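# Put a fallen circuit board back on conveyor rails

## Task

A circuit board has slipped off one of the two conveyor rails. Set it back down so it rests flat on the ledges of both rails. Its components are only sitting in wet solder paste. Touching any component counts as failure, and the large components must finish standing upright within their printed outlines.

## Robot and tools

Robot and frame. Two arms, left_arm and right_arm, each with a two-finger gripper. Poses, velocities and targets in results use the scene frame. Its origin is at table height, midway between the nominal bases. +x points out over the table, +z points up, and left_arm is on the +y side. Image left and right do not match the arm names. Calibrated bases: left_arm at (+0.016, +0.327, 0) m, quat_wxyz (+1.000, 0, 0, -0.015). right_arm at (-0.027, -0.466, 0) m, quat_wxyz (+1.000, 0, 0, -0.018). Printed hand positions may be a few cm off, more at long reach. Gripper axes: the fingers point along its +z and close along its x. end_effector_position is the point midway between the pads, and the fingertips extend 17.5 mm past it. A block about 10 cm long sticks out toward the gripper's -y and turns with it.

execute_actions(actions, cameras). actions is a list of actions. Each action is a table of up to 15 rows, one row per 1/30 s step. If a table has fewer rows, its last row is held until 15 steps have passed. Every row holds 18 numbers in [-1, 1], with both arms always included. The order is left dx, dy, dz, rx, ry, rz, left gripper position, force_limit, speed, then the same nine for the right arm. dx to rz are offsets, not poses. They are measured along the arm's own Hand target axes, from the Hand target as it was when that action began. Every row in an action refers to that same start. The next action starts from the new Hand target, so repeating an offset moves the hand again. Scale: 1.0 equals 0.6 m or 180 degrees. rx, ry, rz together form one rotation vector. Six zeros re-send the current Hand target. Gripper position: +1 is fully open (50 mm), the pads meet near -0.65, and -1 means grip until stopped. force_limit per pad: -1 about 20 N, 0 about 102 N, +1 about 185 N; actual force can be up to about 15 N above that. speed of the gap: -1 is 20 mm/s, 0 is 85, +1 is 150. Both force_limit and speed start at +1. To keep a gripper unchanged, repeat its last three numbers, because 0 is a real command. An empty actions list returns camera images and the scene number.

move(target, speed, blend, stop_force, zero, blocking, cameras). target is one 18-number row laid out as above, or a list of up to 15 such rows. Every row is an offset from the Hand targets at the start of the move, not from the previous row. Each path is straight and turns the short way. The move lasts at least 0.5 s and is cut off after 10 s. speed is the top path speed in m/s, from 0.002 to 3.6 (default 0.25). Rotation is capped at twice that value in rad/s. You can give one speed per target. blend in m rounds corners in a list; 0 means stop at each target. stop_force, in N from 3 to 120, ends an arm's path when its wrist sensor feels that much push against the motion. After that the arm backs off a little but keeps some press. Do not rely on it while the gripper rotates, or when moving away from a contact. zero (default true) re-zeroes the sensor before the move. blocking=false returns after about 0.5 s while the motion continues; it cannot be combined with stop_force. Paths do not avoid obstacles, and hands lag and overshoot more at higher speed. Route around an arm's own base, not close past it. The result adds a move: line with an ending (done, off_target, moving, held, fault) and any limits (limits=paced means the pose was clipped, limits=held means steps were withheld).

Other tools. wait(seconds 0 to 10) lets the scene run. stop() brakes a running move. zoom_image(camera, region [x0, y0, x1, y1] in pixels, at most 504 by 504) works only on a camera in the latest images. zero_wrist_force(arm: left_arm or right_arm) zeroes that arm's sensor. finished_scene(scene: the current scene's number) ends the scene and cannot be undone. Cameras: cam_head_left, cam_head_right, cam_high, cam_low (504x504), cam_left_wrist, cam_right_wrist (896x504), or ["all"].

Reading results. Hand target is the last commanded pose after clipping, and the next offsets count from it. Orientation is clipped to within 32 degrees of the measured one per step. If a gripper settles short of its target, send the gap as an offset. object_status: 0 moving, 1 stopped while opening, 2 stopped while closing (a held object), 3 reached position or the pads met. Opening in mm is about (250 - position_measured) times 0.202. Wrist force and torque are in the end effector's own axes and show force from the surface into the arm. A third line gives the peak reading since the last shown one. Joint velocities may read within noise. MOTOR HOT appears at 70 °C, and at 85 °C the arm brakes for 30 to 60 s.

What to avoid. A net force of about 150 N (plus or minus 25) on an arm, or joint contact torque at its limit (shoulder pan 121, shoulder lift 120, elbow 110, wrist 1 20.4, wrist 2 22.6, wrist 3 22.5 N m), stops that arm for 10 s. The arms are stiff, so aiming even slightly past a firm contact can fault; approach slowly. Do not let the arms or their fingers press on each other. Do not touch any board component. Do not drop the board or release it while it moves. Do not slam into fixed objects, and keep everything on the table. Avoid long stretched holds and pushing at unreachable poses, which heat the motors.

Each tool is called after ">>>" by a JSON object that holds its "name" and its "arguments".

## Session

>>> {"name": "execute_actions", "arguments": {"actions": []}}

Scene clock: 0.00 s.
left_arm: end_effector_position=(+0.6003, +0.2474, +0.1951) position_measured=3 object_status=3 end_effector_quat_wxyz=(+0.501, +0.811, +0.292, -0.081) | right_arm: end_effector_position=(+0.5350, +0.1866, +0.2804) position_measured=3 object_status=3 end_effector_quat_wxyz=(-0.289, +0.800, +0.094, +0.517)
Joint positions: left_arm=[0.049 -1.185 1.924 -2.6 -2.611 0.731] | right_arm=[4.345 -2.23 -1.552 0.292 1.057 2.141]
Joint velocities: within noise
Joint torques (N m): no reading
Wrist force (N): no reading
Wrist torque (N m): no reading
Wrist force, peak (N): no reading
Hand target: left_arm +0.6003, +0.2474, +0.1951; +0.501, +0.811, +0.292, -0.081 | right_arm +0.5350, +0.1866, +0.2804; -0.289, +0.800, +0.094, +0.517
Tool commands: left_gripper/position=+1.0 left_gripper/force_limit=+1.0 left_gripper/speed=+1.0 right_gripper/position=+1.0 right_gripper/force_limit=+1.0 right_gripper/speed=+1.0

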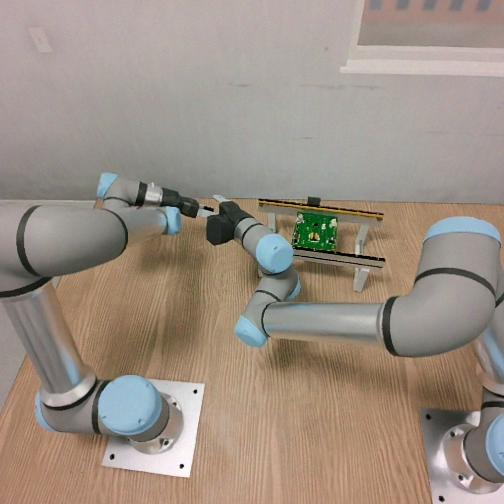

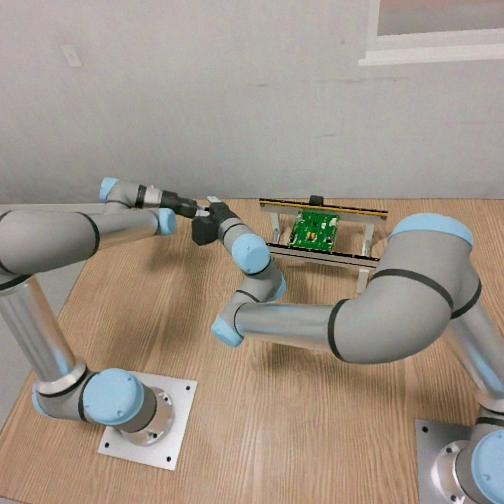

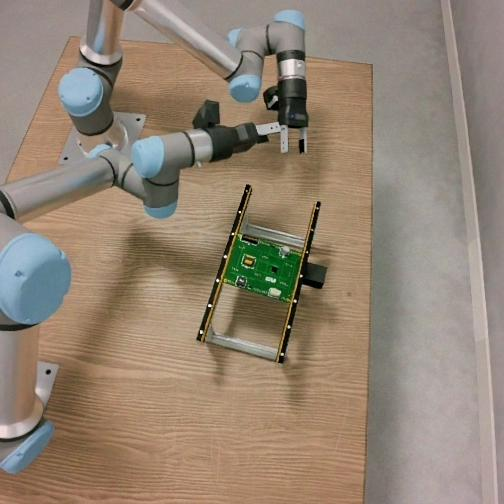

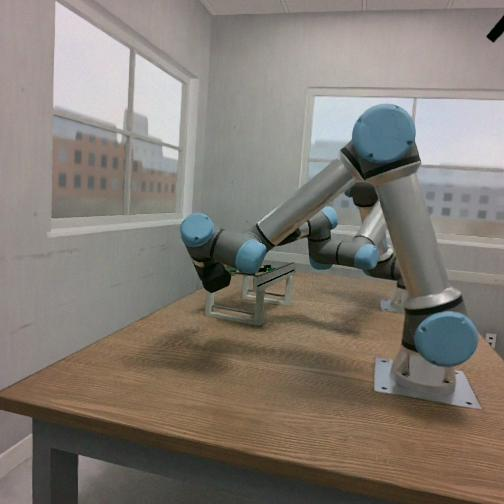

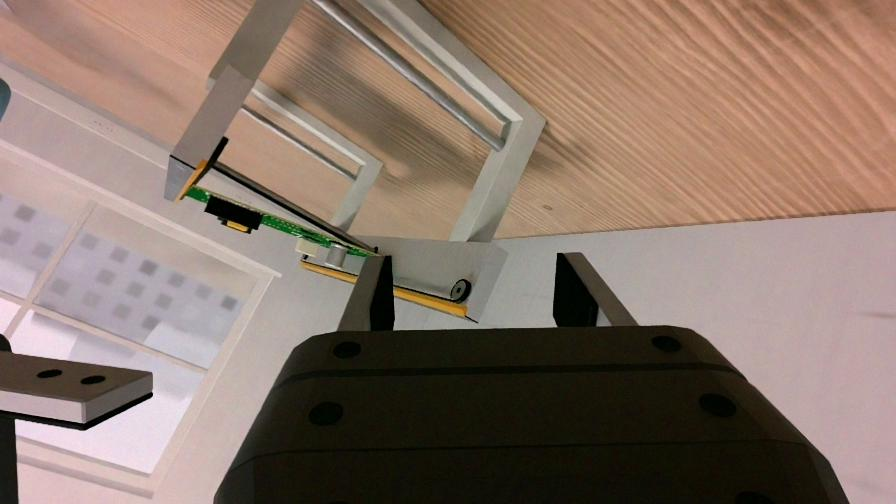

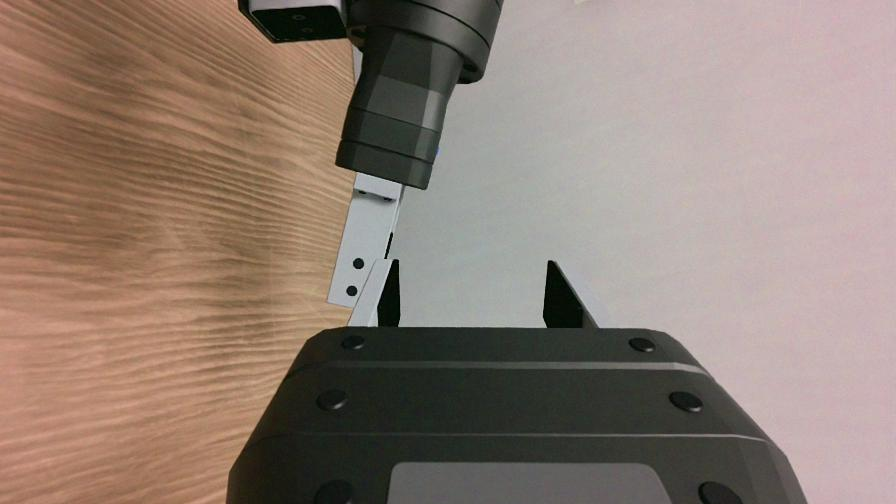

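>>> {"name": "zoom_image", "arguments": {"camera": "cam_high", "region": [180, 170, 340, 370]}}

>>> {"name": "zoom_image", "arguments": {"camera": "cam_head_left", "region": [240, 180, 400, 300]}}

>>> {"name": "zoom_image", "arguments": {"camera": "cam_low", "region": [180, 240, 320, 340]}}

Scaled by 2.520 from the camera's 504x504 image, which has a finer 720x720 frame.

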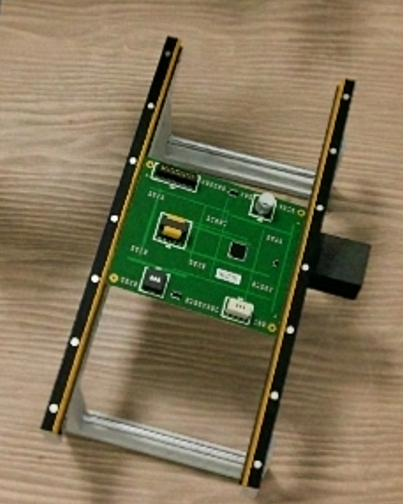

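Scaled by 3.150 from the camera's 504x504 image, which has a finer 720x720 frame.

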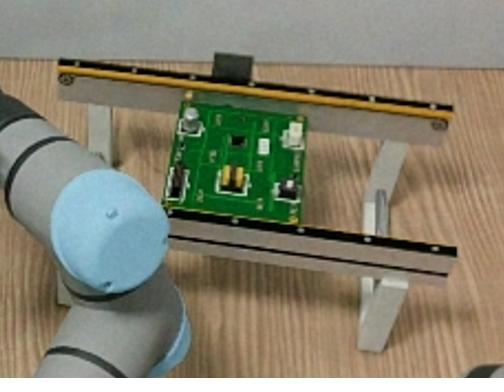

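Scaled by 3.600 from the camera's 504x504 image, which has a finer 720x720 frame.

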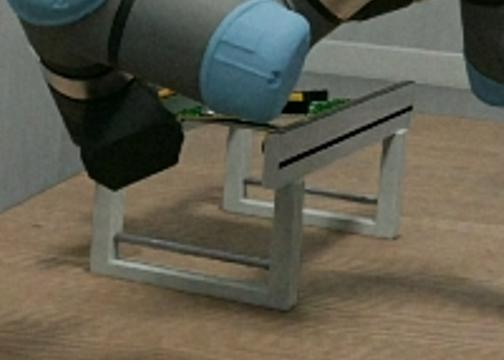

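>>> {"name": "move", "arguments": {"target": [[0,0,0,0,0,0,1,1,1,0.343,0.316,-0.49,0,0,0,1,1,1],[-0.088,0.27,0.142,0.0886,0.0543,-0.3003,1,1,1,0.343,0.316,-0.49,0,0,0,1,1,1]], "cameras": ["all"]}}

Scene clock: 47.03 s.
left_arm: end_effector_position=(+0.6608, +0.1004, +0.3001) position_measured=3 object_status=3 end_effector_quat_wxyz=(+0.271, +0.653, +0.653, -0.270) | right_arm: end_effector_position=(+0.4850, -0.1632, +0.4802) position_measured=3 object_status=3 end_effector_quat_wxyz=(-0.289, +0.800, +0.094, +0.517)
Joint positions: left_arm=[-0.244 -1.193 1.452 -2.096 -2.32 -0.379] | right_arm=[4.039 -1.376 -2.068 -0.007 1.346 2.035]
Joint torques (N m): left_arm=[-7.13 -23.33 -44.52 -0.58 1.03 -2.85] | right_arm=[-6.75 33.6 12.31 1 2.22 -2.36]
Wrist force (N): left_arm=[0.9 1.3 1.7] | right_arm=[-0.3 -0.1 0.1]
Wrist torque (N m): left_arm=[0.08 -0.05 -0.04] | right_arm=[-0.02 0.09 -0.02]
Wrist force, peak (N): left_arm=[-0.2 1.2 2.5] | right_arm=[-1.5 -1.4 1.6]
Hand target: left_arm +0.6608, +0.1003, +0.3001; +0.271, +0.653, +0.653, -0.271 | right_arm +0.4850, -0.1632, +0.4802; -0.289, +0.800, +0.094, +0.517
Off the commanded pose: left_arm 0.000 m, 0 deg | right_arm 0.000 m, 0 deg.
move: done

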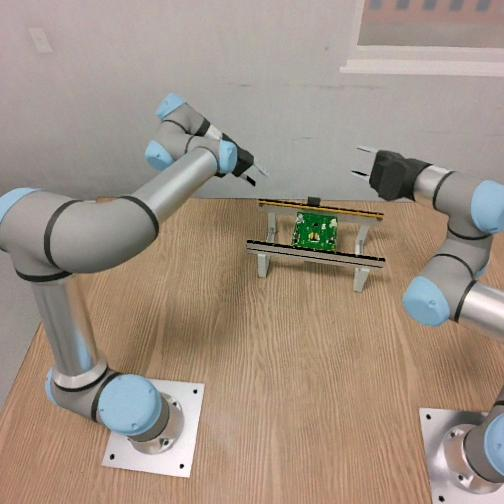

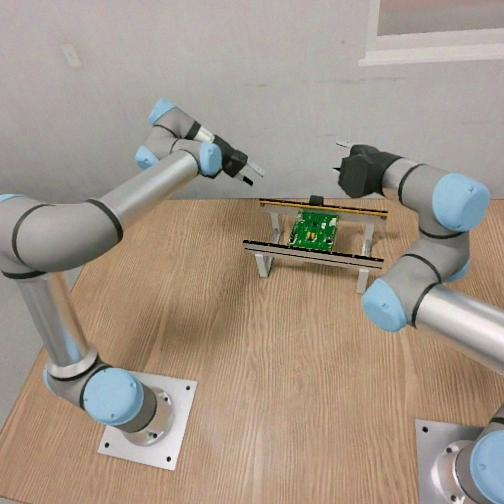

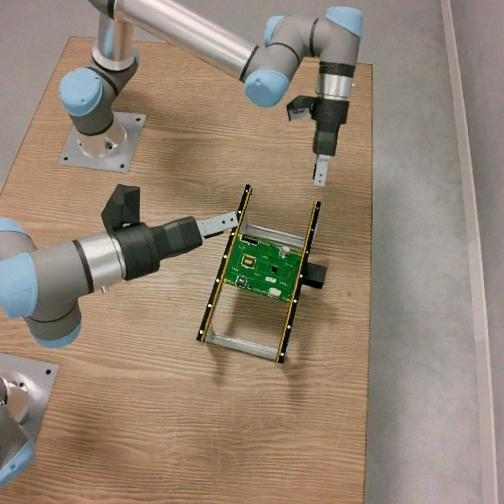

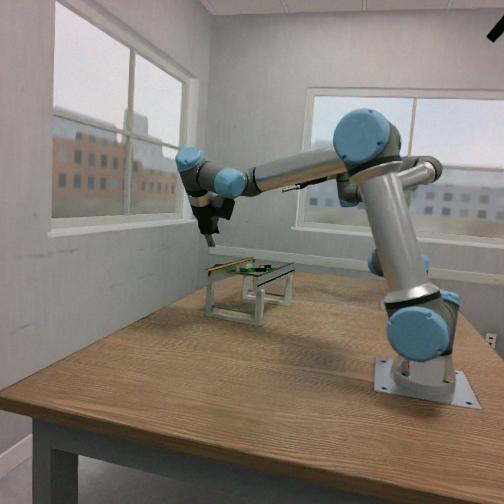

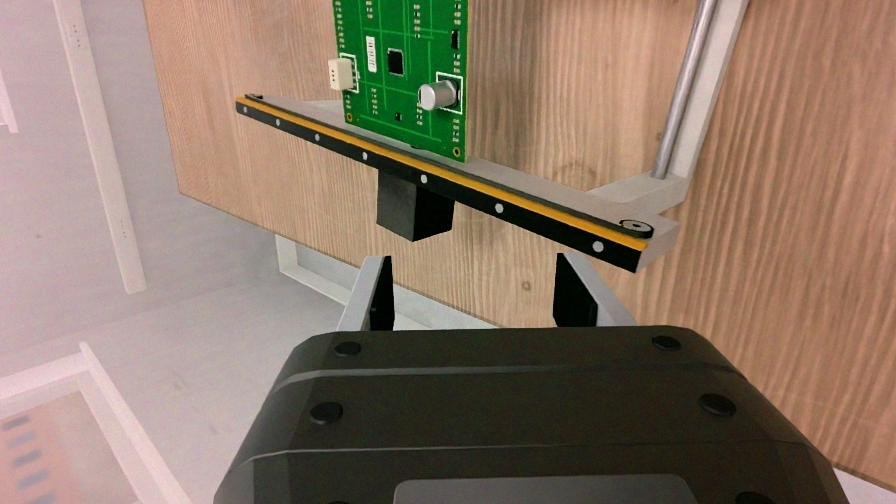

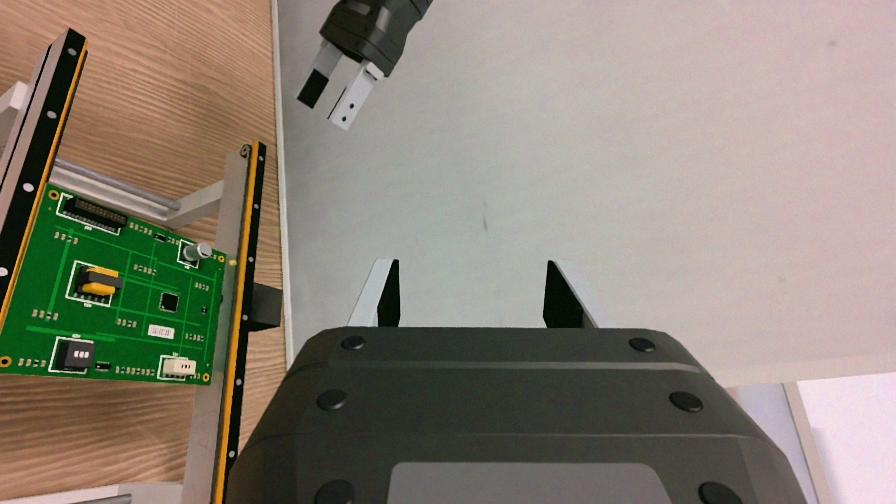

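>>> {"name": "zoom_image", "arguments": {"camera": "cam_left_wrist", "region": [220, 0, 680, 280]}}

>>> {"name": "zoom_image", "arguments": {"camera": "cam_right_wrist", "region": [0, 20, 300, 500]}}

>>> {"name": "zoom_image", "arguments": {"camera": "cam_low", "region": [190, 240, 310, 340]}}

Scaled by 1.096 from the camera's 896x504 image, which has a finer 1280x720 frame.

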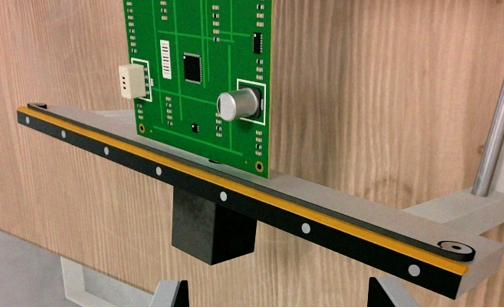

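Scaled by 1.050 from the camera's 896x504 image, which has a finer 1280x720 frame.

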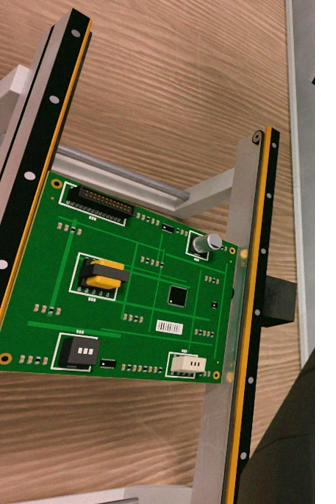

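Scaled by 4.200 from the camera's 504x504 image, which has a finer 720x720 frame.

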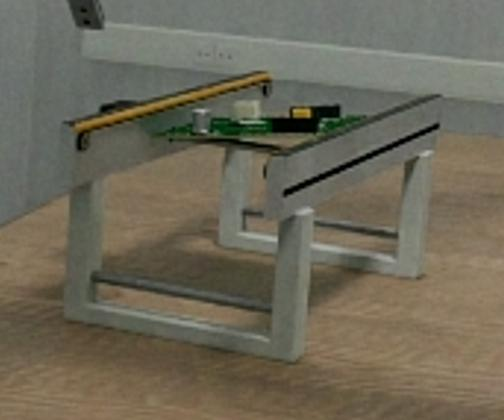

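>>> {"name": "move", "arguments": {"target": [0.189,0,-0.047,0,-0.111,0,1,1,1,0,0,0,0,0,0,1,1,1], "cameras": ["cam_left_wrist"]}}

>>> {"name": "zoom_image", "arguments": {"camera": "cam_left_wrist", "region": [220, 0, 724, 300]}}

Scene clock: 73.03 s.
left_arm: end_effector_position=(+0.6609, +0.1260, +0.2845) position_measured=3 object_status=3 end_effector_quat_wxyz=(+0.298, +0.641, +0.642, -0.298) | right_arm: end_effector_position=(+0.4850, -0.1632, +0.4802) position_measured=3 object_status=3 end_effector_quat_wxyz=(-0.289, +0.800, +0.094, +0.517)
Joint positions: left_arm=[-0.182 -1.177 1.508 -2.149 -2.414 -0.325] | right_arm=[4.039 -1.376 -2.068 -0.007 1.346 2.035]
Joint torques (N m): left_arm=[-7.44 -56.98 -43.29 -0.92 0.59 -2.7] | right_arm=[-6.51 34 19.59 1.16 2.1 -2.6]
Wrist force (N): left_arm=[1.1 1.7 1.8] | right_arm=[-0.3 -0.2 0.4]
Wrist torque (N m): left_arm=[0.13 -0.11 -0.04] | right_arm=[-0.04 0.10 -0.01]
Wrist force, peak (N): left_arm=[13.2 4.6 -12.5] | right_arm=[-0.6 0.1 0.6]
Hand target: left_arm +0.6609, +0.1259, +0.2845; +0.298, +0.641, +0.642, -0.298 (not the last commanded pose) | right_arm +0.4850, -0.1632, +0.4802; -0.289, +0.800, +0.094, +0.517
Off the commanded pose: left_arm 0.087 m, 15 deg | right_arm 0.000 m, 0 deg.
move: held (left_arm; a check stopped the path); limits=held
pose unreachable (left arm): on one or more control steps of this call, first in action 0 (counted from 0), this arm could not follow its commanded pose, so it was not sent that pose on those steps. It may still have moved: this result reports where it is.
cause: moving toward the commanded pose would bring two parts of the arm too close to each other (its gripper and another part of the arm, with joints 4 (wrist 1) to 6 (wrist 3) between them, 8 mm apart when it was first held).
Images, in order (width x height): cam_left_wrist 896x504.

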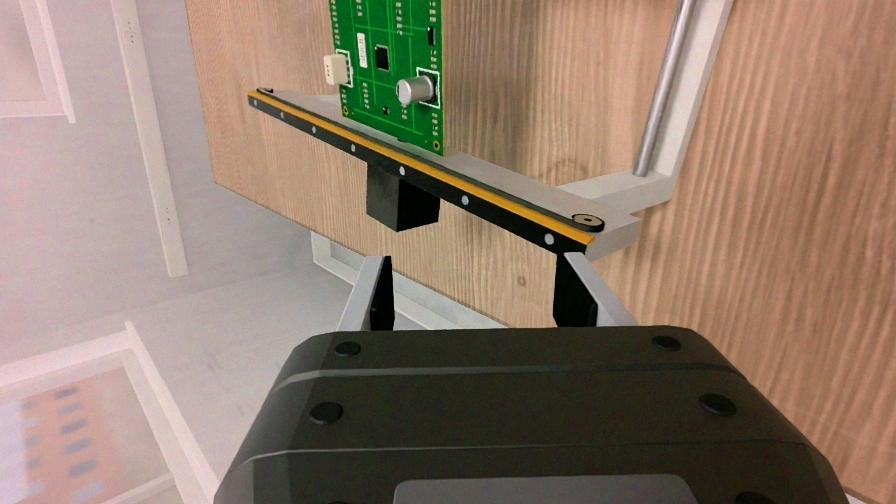

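Scaled by 1.000.

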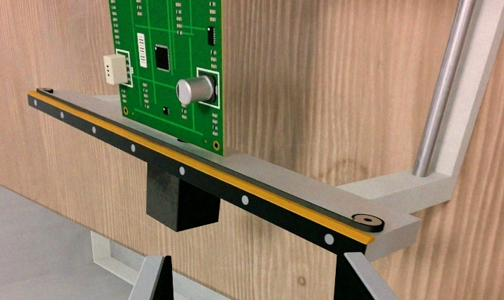

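>>> {"name": "move", "arguments": {"target": [-0.22,-0.2,-0.075,0,0.278,0,1,1,1,0.086,0.752,-0.778,-0.367,0.152,0.124,1,1,1], "speed": 0.35, "cameras": ["cam_high","cam_left_wrist","cam_head_left"]}}

Scene clock: 148.63 s.
left_arm: end_effector_position=(+0.5409, +0.0751, +0.4144) position_measured=3 object_status=3 end_effector_quat_wxyz=(-0.001, +0.707, +0.708, +0.001) | right_arm: end_effector_position=(+0.3499, -0.7999, +0.4998) position_measured=3 object_status=3 end_effector_quat_wxyz=(+0.085, +0.692, -0.412, +0.586)
Joint positions: left_arm=[-0.649 -1.365 1.12 -1.324 -1.568 -0.681] | right_arm=[2.957 -1.074 -2.204 -0.199 1.133 2.11]
Joint torques (N m): left_arm=[-7.18 -17.49 -43.78 -0.45 2.66 -2.55] | right_arm=[-10.87 -7.57 40.19 5.12 2.19 -2.31]
Wrist force (N): left_arm=[-2.7 1.0 1.5] | right_arm=[-0.2 -0.1 0.4]
Wrist torque (N m): left_arm=[0.03 0.46 -0.21] | right_arm=[-0.01 0.05 0.00]
Wrist force, peak (N): left_arm=[-8.0 -2.3 1.1] | right_arm=[2.3 6.0 1.1]
Hand target: left_arm +0.5409, +0.0751, +0.4144; -0.001, +0.707, +0.708, +0.001 | right_arm +0.3499, -0.8000, +0.4998; +0.085, +0.692, -0.412, +0.586
Off the commanded pose: left_arm 0.000 m, 0 deg | right_arm 0.000 m, 0 deg.
move: done
Images, in order (width x height): cam_head_left 504x504, cam_high 504x504, cam_left_wrist 896x504.

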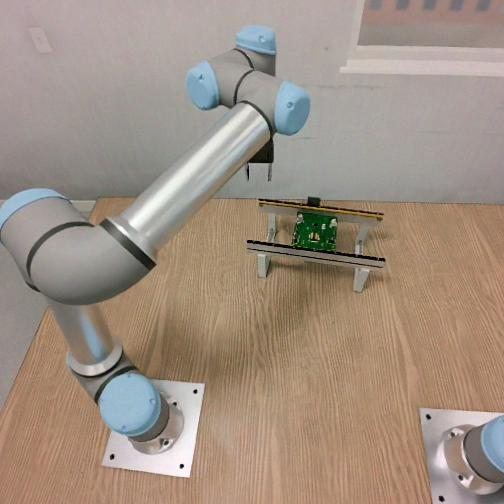

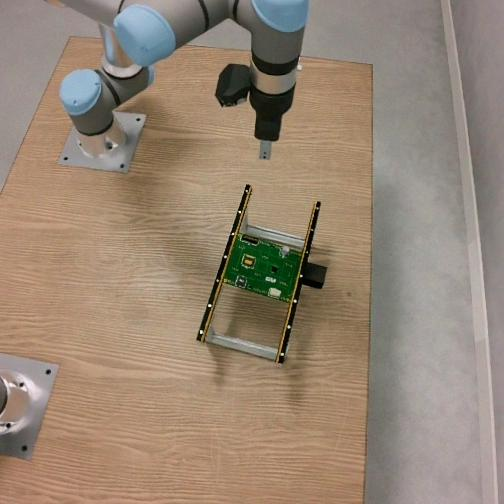

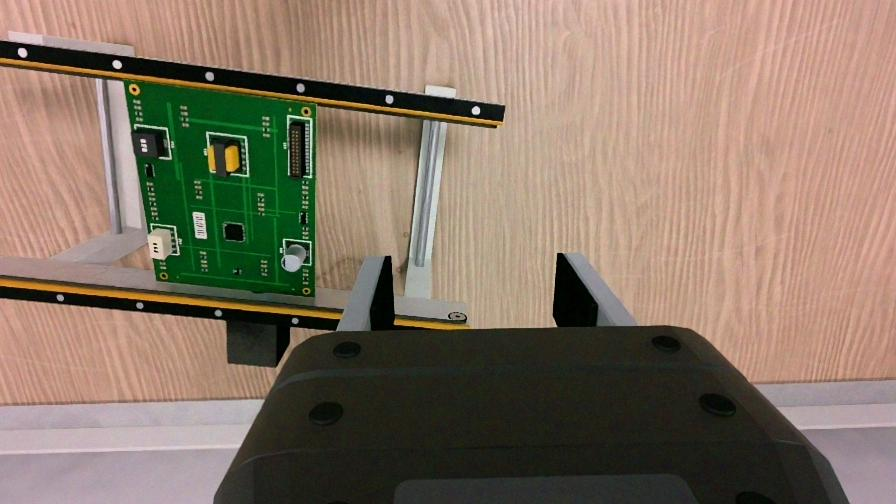

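>>> {"name": "move", "arguments": {"target": [-0.3333,0,0,0,0,0,1,1,1,0,0,0,0,0,0,1,1,1], "speed": 0.35, "cameras": ["cam_left_wrist"]}}

>>> {"name": "zoom_image", "arguments": {"camera": "cam_left_wrist", "region": [392, 0, 896, 350]}}

Scene clock: 157.23 s.
left_arm: end_effector_position=(+0.5412, -0.1249, +0.4137) position_measured=3 object_status=3 end_effector_quat_wxyz=(-0.001, +0.707, +0.708, +0.001) | right_arm: end_effector_position=(+0.3499, -0.8000, +0.4998) position_measured=3 object_status=3 end_effector_quat_wxyz=(+0.085, +0.692, -0.412, +0.586)
Joint positions: left_arm=[-0.874 -1.038 0.661 -1.191 -1.568 -0.906] | right_arm=[2.957 -1.074 -2.204 -0.199 1.133 2.11]
Joint torques (N m): left_arm=[-7.33 -27.48 -41.91 -0.63 -3.13 -2.84] | right_arm=[-8.81 -8.98 40.38 5.11 1.98 -2.53]
Wrist force (N): left_arm=[-2.3 0.6 1.8] | right_arm=[-0.5 0.1 0.3]
Wrist torque (N m): left_arm=[-0.02 0.36 -0.22] | right_arm=[0.04 0.10 0.00]
Wrist force, peak (N): left_arm=[-12.0 -6.9 2.2] | right_arm=[-1.0 0.1 0.7]
Hand target: left_arm +0.5412, -0.1249, +0.4137; -0.001, +0.707, +0.708, +0.001 | right_arm +0.3499, -0.8000, +0.4998; +0.085, +0.692, -0.412, +0.586
Off the commanded pose: left_arm 0.000 m, 0 deg | right_arm 0.000 m, 0 deg.
move: done
Images, in order (width x height): cam_left_wrist 896x504.

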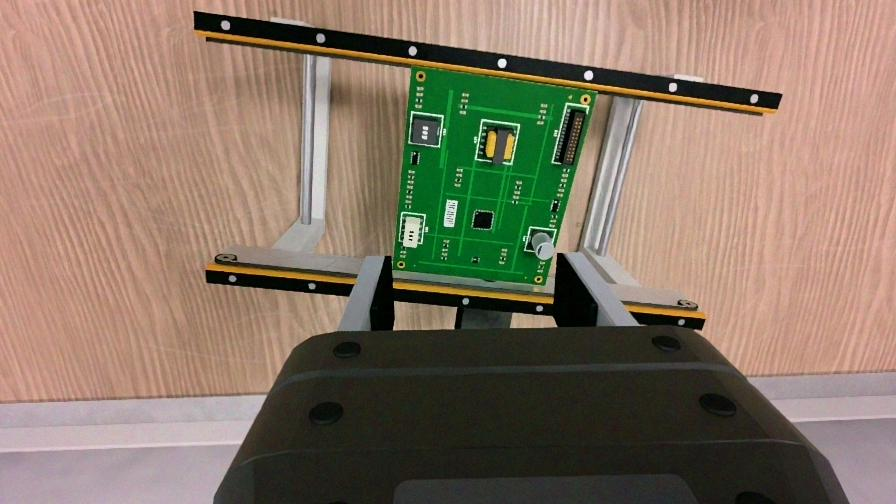

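Scaled by 1.000.

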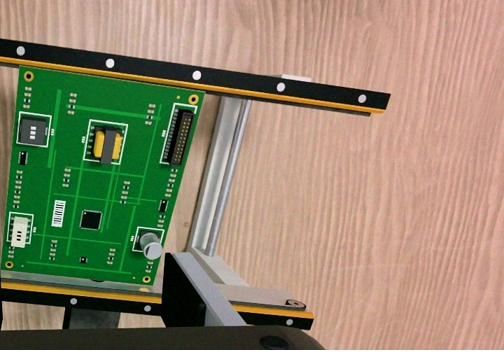

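>>> {"name": "move", "arguments": {"target": [0,0,0.2,0,0,0,1,1,1,0,0,0,0,0,0,1,1,1], "speed": 0.35, "cameras": ["cam_left_wrist","cam_head_left"]}}

>>> {"name": "zoom_image", "arguments": {"camera": "cam_left_wrist", "region": [300, 0, 700, 320]}}

Scene clock: 182.27 s.
left_arm: end_effector_position=(+0.5413, -0.1245, +0.2937) position_measured=3 object_status=3 end_effector_quat_wxyz=(-0.001, +0.707, +0.708, +0.001) | right_arm: end_effector_position=(+0.3499, -0.8000, +0.4998) position_measured=3 object_status=3 end_effector_quat_wxyz=(+0.085, +0.692, -0.412, +0.586)
Joint positions: left_arm=[-0.874 -1.112 1.088 -1.544 -1.568 -0.906] | right_arm=[2.957 -1.074 -2.204 -0.199 1.133 2.11]
Joint torques (N m): left_arm=[-6.68 -62.46 -9.49 -5.82 2.45 -2.38] | right_arm=[-8.79 -9.15 40.22 5.08 1.82 -2.54]
Wrist force (N): left_arm=[-2.3 0.7 1.5] | right_arm=[-0.6 -0.3 0.9]
Wrist torque (N m): left_arm=[-0.01 0.39 -0.21] | right_arm=[-0.03 0.12 0.01]
Wrist force, peak (N): left_arm=[-2.6 0.9 4.7] | right_arm=[-0.6 -0.3 0.9]
Hand target: left_arm +0.5413, -0.1245, +0.2937; -0.001, +0.707, +0.708, +0.001 | right_arm +0.3499, -0.8000, +0.4998; +0.085, +0.692, -0.412, +0.586
Off the commanded pose: left_arm 0.000 m, 0 deg | right_arm 0.000 m, 0 deg.
move: done
Images, in order (width x height): cam_head_left 504x504, cam_left_wrist 896x504.

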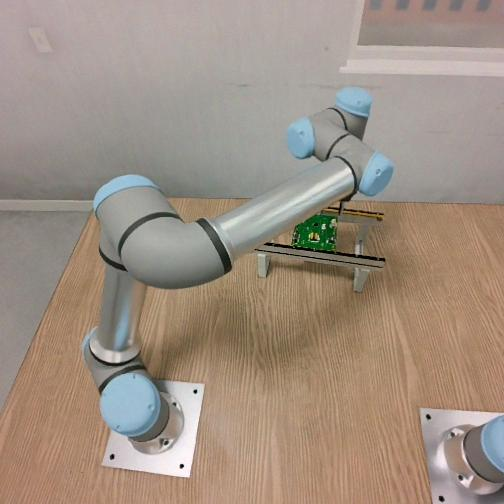

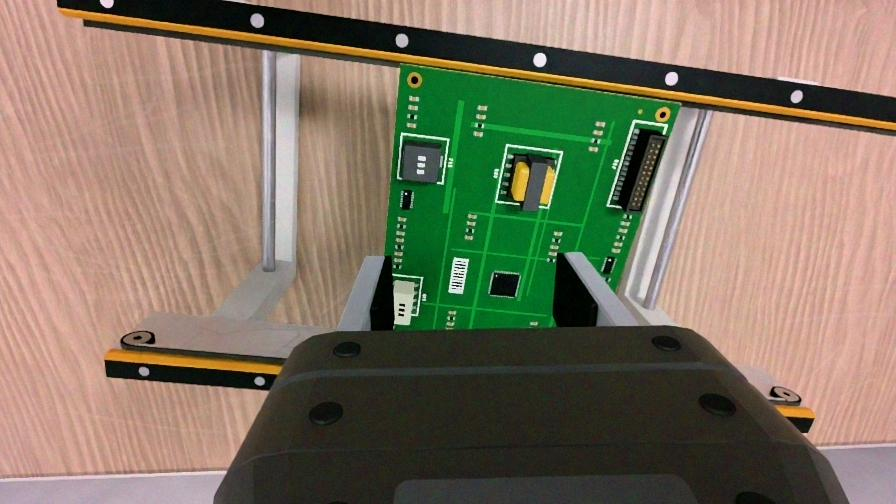

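Scaled by 1.260 from the camera's 896x504 image, which has a finer 1280x720 frame.

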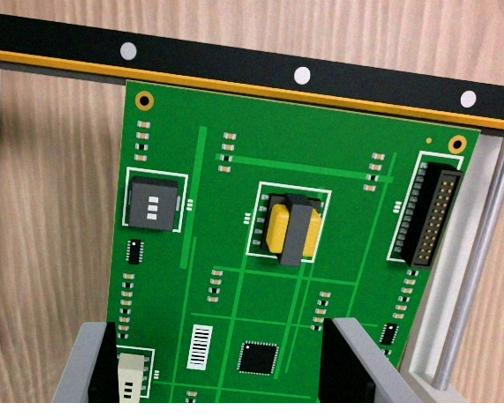

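>>> {"name": "move", "arguments": {"target": [[0.1667,0.05,-0.05,0.2318,-0.1501,-0.4483,1,1,1,-0.3523,-0.4572,-0.2018,0.207,-0.5318,-0.0724,1,1,1],[0.274,0.0733,0.1067,0.2318,-0.1501,-0.4483,1,1,1,-0.8587,-0.6822,-0.1952,0.207,-0.5318,-0.0724,1,1,1]], "speed": 0.35, "cameras": ["all"]}}

Scene clock: 356.60 s.
left_arm: end_effector_position=(+0.5850, +0.0402, +0.2303) position_measured=3 object_status=3 end_effector_quat_wxyz=(-0.080, +0.035, +0.922, -0.376) | right_arm: end_effector_position=(+0.5511, -0.2226, +0.2300) position_measured=3 object_status=3 end_effector_quat_wxyz=(-0.384, +0.919, -0.082, -0.032)
Joint positions: left_arm=[-0.359 -1.203 1.624 -2.133 -2.35 -1.943] | right_arm=[3.512 -1.871 -1.772 -0.743 2.306 2.211]
Joint torques (N m): left_arm=[5.72 -22.58 -8.58 -6.13 -5.07 2.47] | right_arm=[6 18.43 37.8 5.52 -0.94 2.89]
Wrist force (N): left_arm=[-1.5 1.2 2.3] | right_arm=[-3.0 -1.2 -0.5]
Wrist torque (N m): left_arm=[0.04 0.19 -0.57] | right_arm=[-0.02 -0.11 0.16]
Wrist force, peak (N): left_arm=[-4.0 -3.1 2.4] | right_arm=[-4.6 -6.1 4.9]
Hand target: left_arm +0.5850, +0.0402, +0.2303; -0.080, +0.035, +0.922, -0.376 | right_arm +0.5511, -0.2226, +0.2300; -0.384, +0.919, -0.082, -0.032
Off the commanded pose: left_arm 0.000 m, 0 deg | right_arm 0.000 m, 0 deg.
move: done

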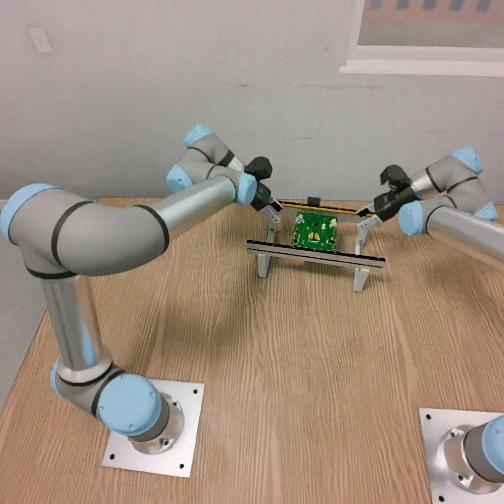

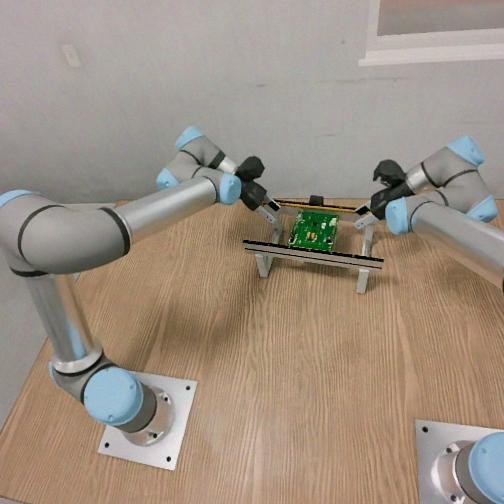

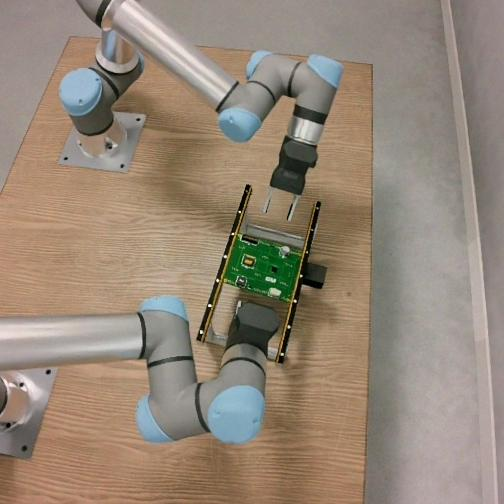

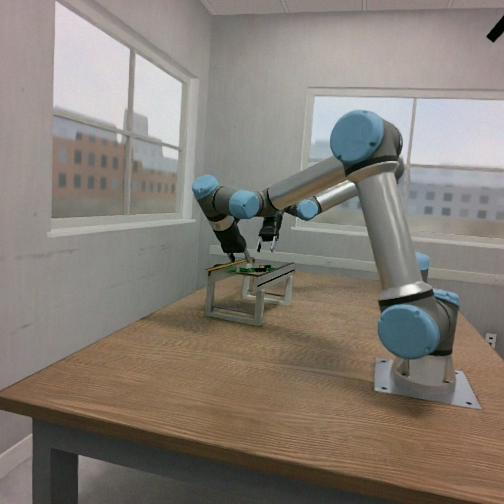

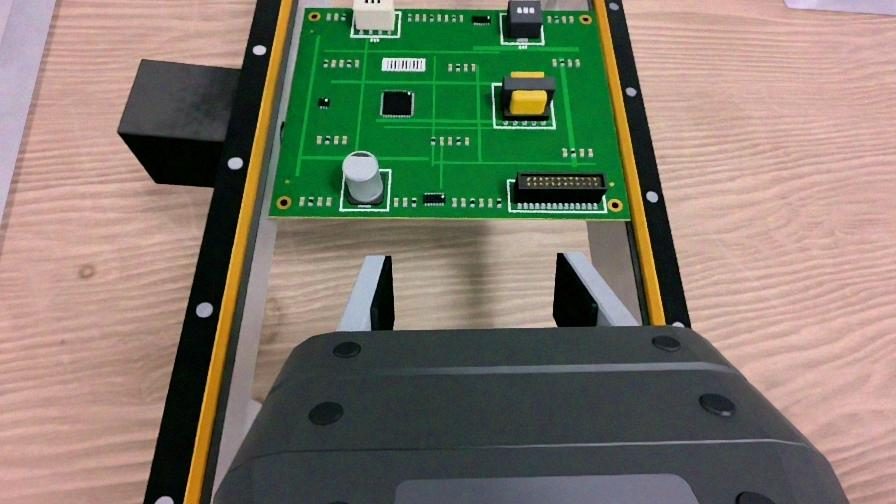

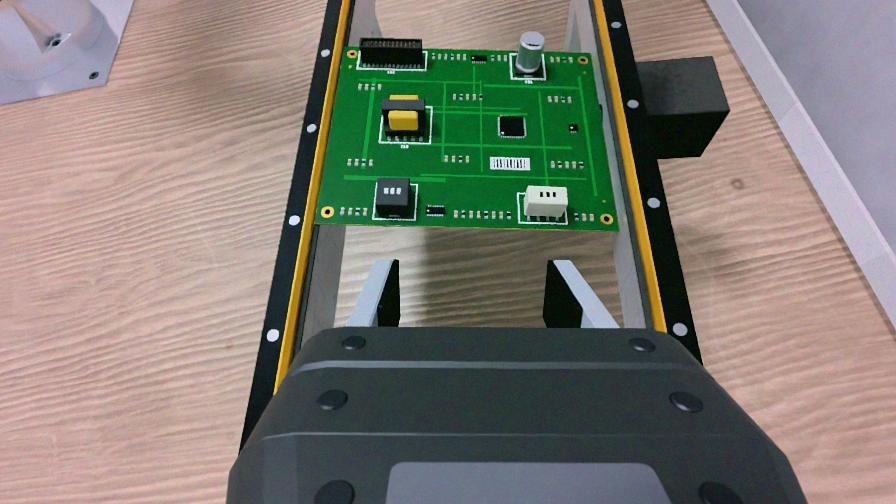

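>>> {"name": "move", "arguments": {"target": [[0,0.05,0,0,0,0,1,1,1,0,0.0625,0,0,0,0,1,1,1],[0,0.05,0.1,0,0,0,1,1,1,0,0.0625,0.1217,0,0,0,1,1,1]], "speed": 0.15, "blend": 0.01, "cameras": ["cam_left_wrist","cam_right_wrist","cam_low"]}}

>>> {"name": "zoom_image", "arguments": {"camera": "cam_left_wrist", "region": [250, 130, 700, 330]}}

>>> {"name": "zoom_image", "arguments": {"camera": "cam_right_wrist", "region": [250, 130, 700, 330]}}

Scene clock: 372.90 s.
left_arm: end_effector_position=(+0.5747, +0.0204, +0.1670) position_measured=3 object_status=3 end_effector_quat_wxyz=(-0.080, +0.035, +0.922, -0.376) | right_arm: end_effector_position=(+0.5449, -0.1965, +0.1524) position_measured=3 object_status=3 end_effector_quat_wxyz=(-0.384, +0.919, -0.082, -0.032)
Joint positions: left_arm=[-0.396 -1.139 1.724 -2.332 -2.344 -1.994] | right_arm=[3.559 -1.98 -1.866 -0.501 2.29 2.271]
Joint torques (N m): left_arm=[-8.5 -21.86 -7.97 -6.24 0.99 -2.71] | right_arm=[6.58 19.05 5.43 5.49 -0.9 2.93]
Wrist force (N): left_arm=[-1.7 1.0 2.1] | right_arm=[-2.5 -1.8 -0.5]
Wrist torque (N m): left_arm=[-0.01 0.23 -0.39] | right_arm=[-0.18 -0.23 0.14]
Wrist force, peak (N): left_arm=[-1.0 -3.3 4.9] | right_arm=[-4.0 -4.3 1.4]
Hand target: left_arm +0.5747, +0.0203, +0.1670; -0.080, +0.035, +0.922, -0.376 | right_arm +0.5449, -0.1965, +0.1524; -0.384, +0.919, -0.082, -0.032
Off the commanded pose: left_arm 0.000 m, 0 deg | right_arm 0.000 m, 0 deg.
move: done
Images, in order (width x height): cam_low 504x504, cam_left_wrist 896x504, cam_right_wrist 896x504.

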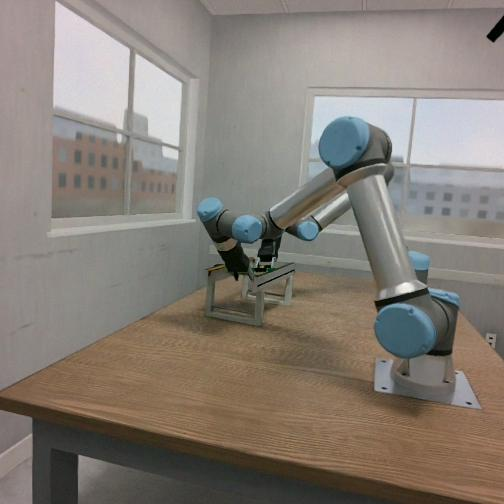

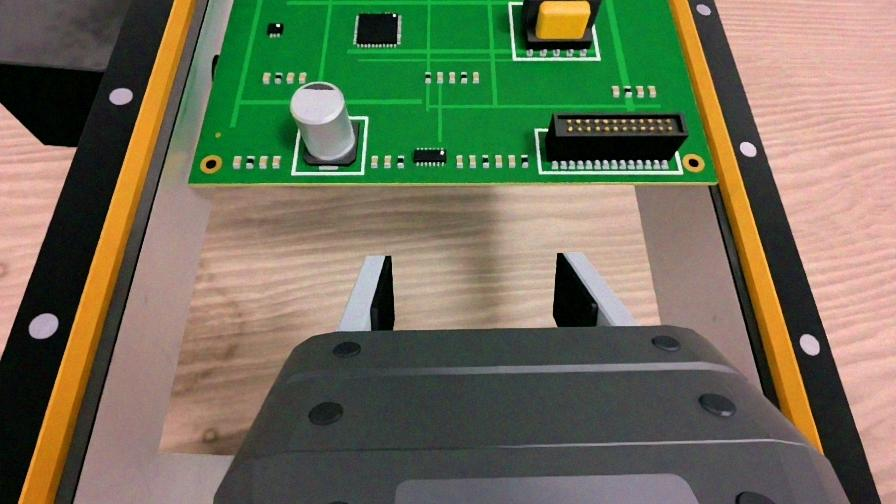

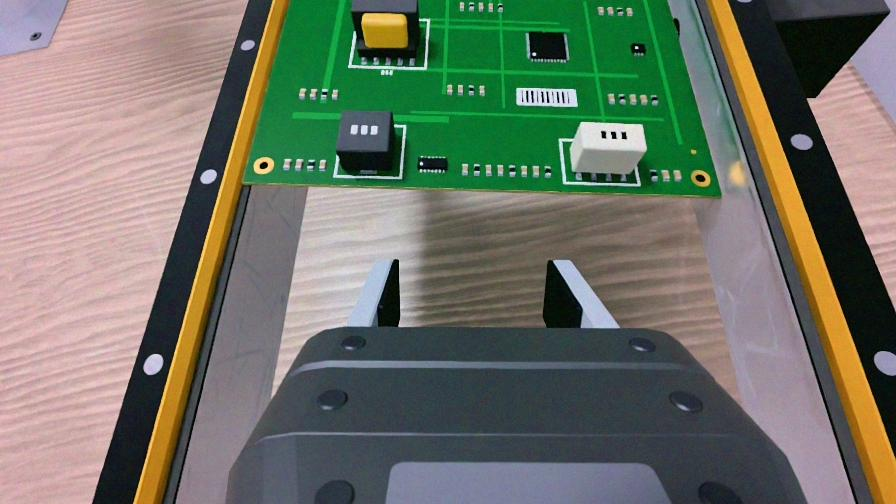

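Scaled by 1.120 from the camera's 896x504 image, which has a finer 1280x720 frame.

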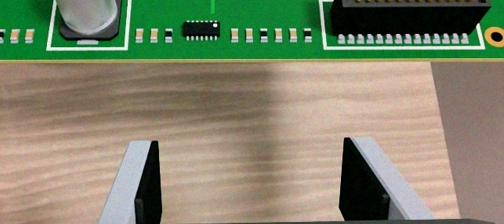

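Scaled by 1.120 from the camera's 896x504 image, which has a finer 1280x720 frame.

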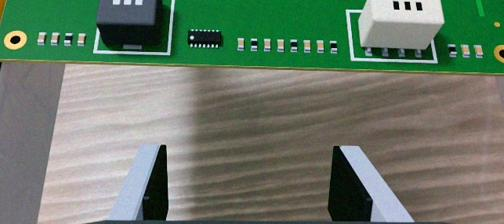

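>>> {"name": "move", "arguments": {"target": [[0,0,0.0288,0,0,0,1,1,1,0,0,0.0297,0,0,0,1,1,1],[0,-0.025,0.0288,0,0,0,1,1,1,0,-0.0308,0.0297,0,0,0,1,1,1]], "speed": 0.06, "blend": 0.003, "cameras": ["cam_left_wrist","cam_right_wrist"]}}

>>> {"name": "zoom_image", "arguments": {"camera": "cam_left_wrist", "region": [300, 180, 650, 330]}}

>>> {"name": "zoom_image", "arguments": {"camera": "cam_right_wrist", "region": [300, 180, 650, 330]}}

Scene clock: 390.70 s.
left_arm: end_effector_position=(+0.5716, -0.0022, +0.1653) position_measured=3 object_status=3 end_effector_quat_wxyz=(-0.080, +0.035, +0.922, -0.376) | right_arm: end_effector_position=(+0.5482, -0.1711, +0.1527) position_measured=3 object_status=3 end_effector_quat_wxyz=(-0.384, +0.919, -0.082, -0.032)
Joint positions: left_arm=[-0.432 -1.127 1.721 -2.375 -2.337 -2.043] | right_arm=[3.599 -2 -1.841 -0.473 2.275 2.319]
Joint torques (N m): left_arm=[-7.26 -56.68 -39.8 -0.52 1.01 -3.15] | right_arm=[7.4 62.81 34.19 1.36 -1 2.89]
Wrist force (N): left_arm=[-1.6 0.8 2.2] | right_arm=[-3.2 -1.6 -0.8]
Wrist torque (N m): left_arm=[-0.03 0.22 -0.40] | right_arm=[-0.15 -0.10 0.15]
Wrist force, peak (N): left_arm=[-1.7 1.9 2.9] | right_arm=[-3.6 -2.0 0.1]
Hand target: left_arm +0.5716, -0.0023, +0.1653; -0.080, +0.035, +0.922, -0.376 | right_arm +0.5482, -0.1711, +0.1528; -0.384, +0.919, -0.082, -0.032
Off the commanded pose: left_arm 0.000 m, 0 deg | right_arm 0.000 m, 0 deg.
move: done
Images, in order (width x height): cam_left_wrist 896x504, cam_right_wrist 896x504.

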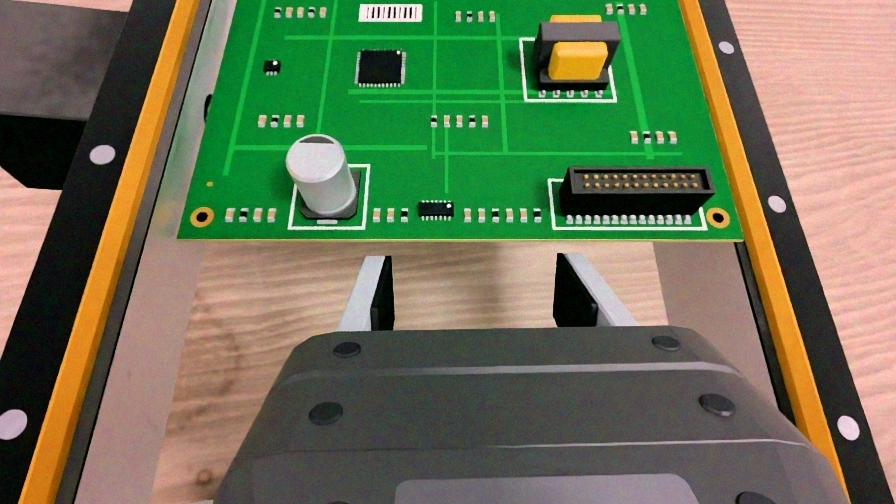

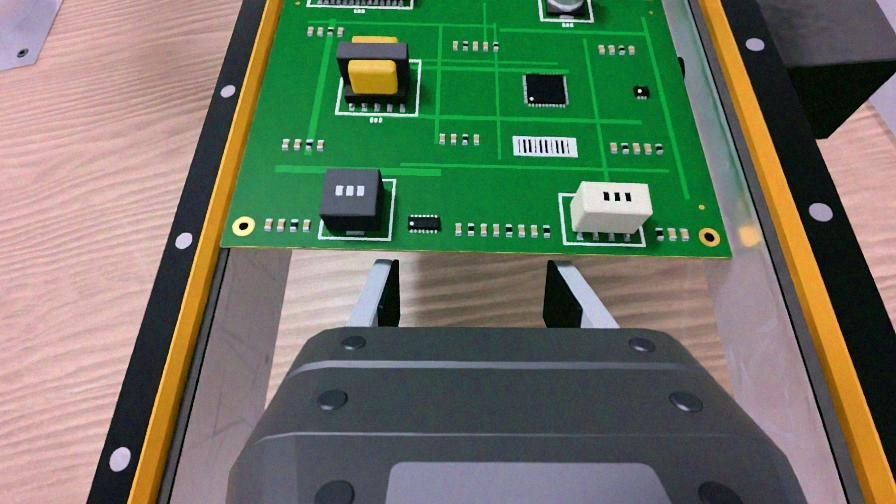

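Scaled by 1.440 from the camera's 896x504 image, which has a finer 1280x720 frame.

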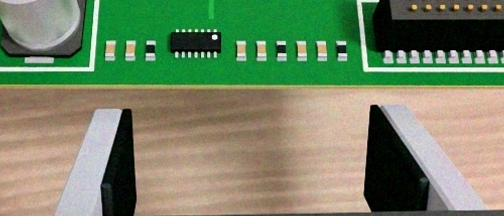

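Scaled by 1.440 from the camera's 896x504 image, which has a finer 1280x720 frame.

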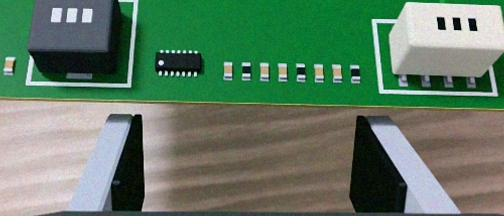

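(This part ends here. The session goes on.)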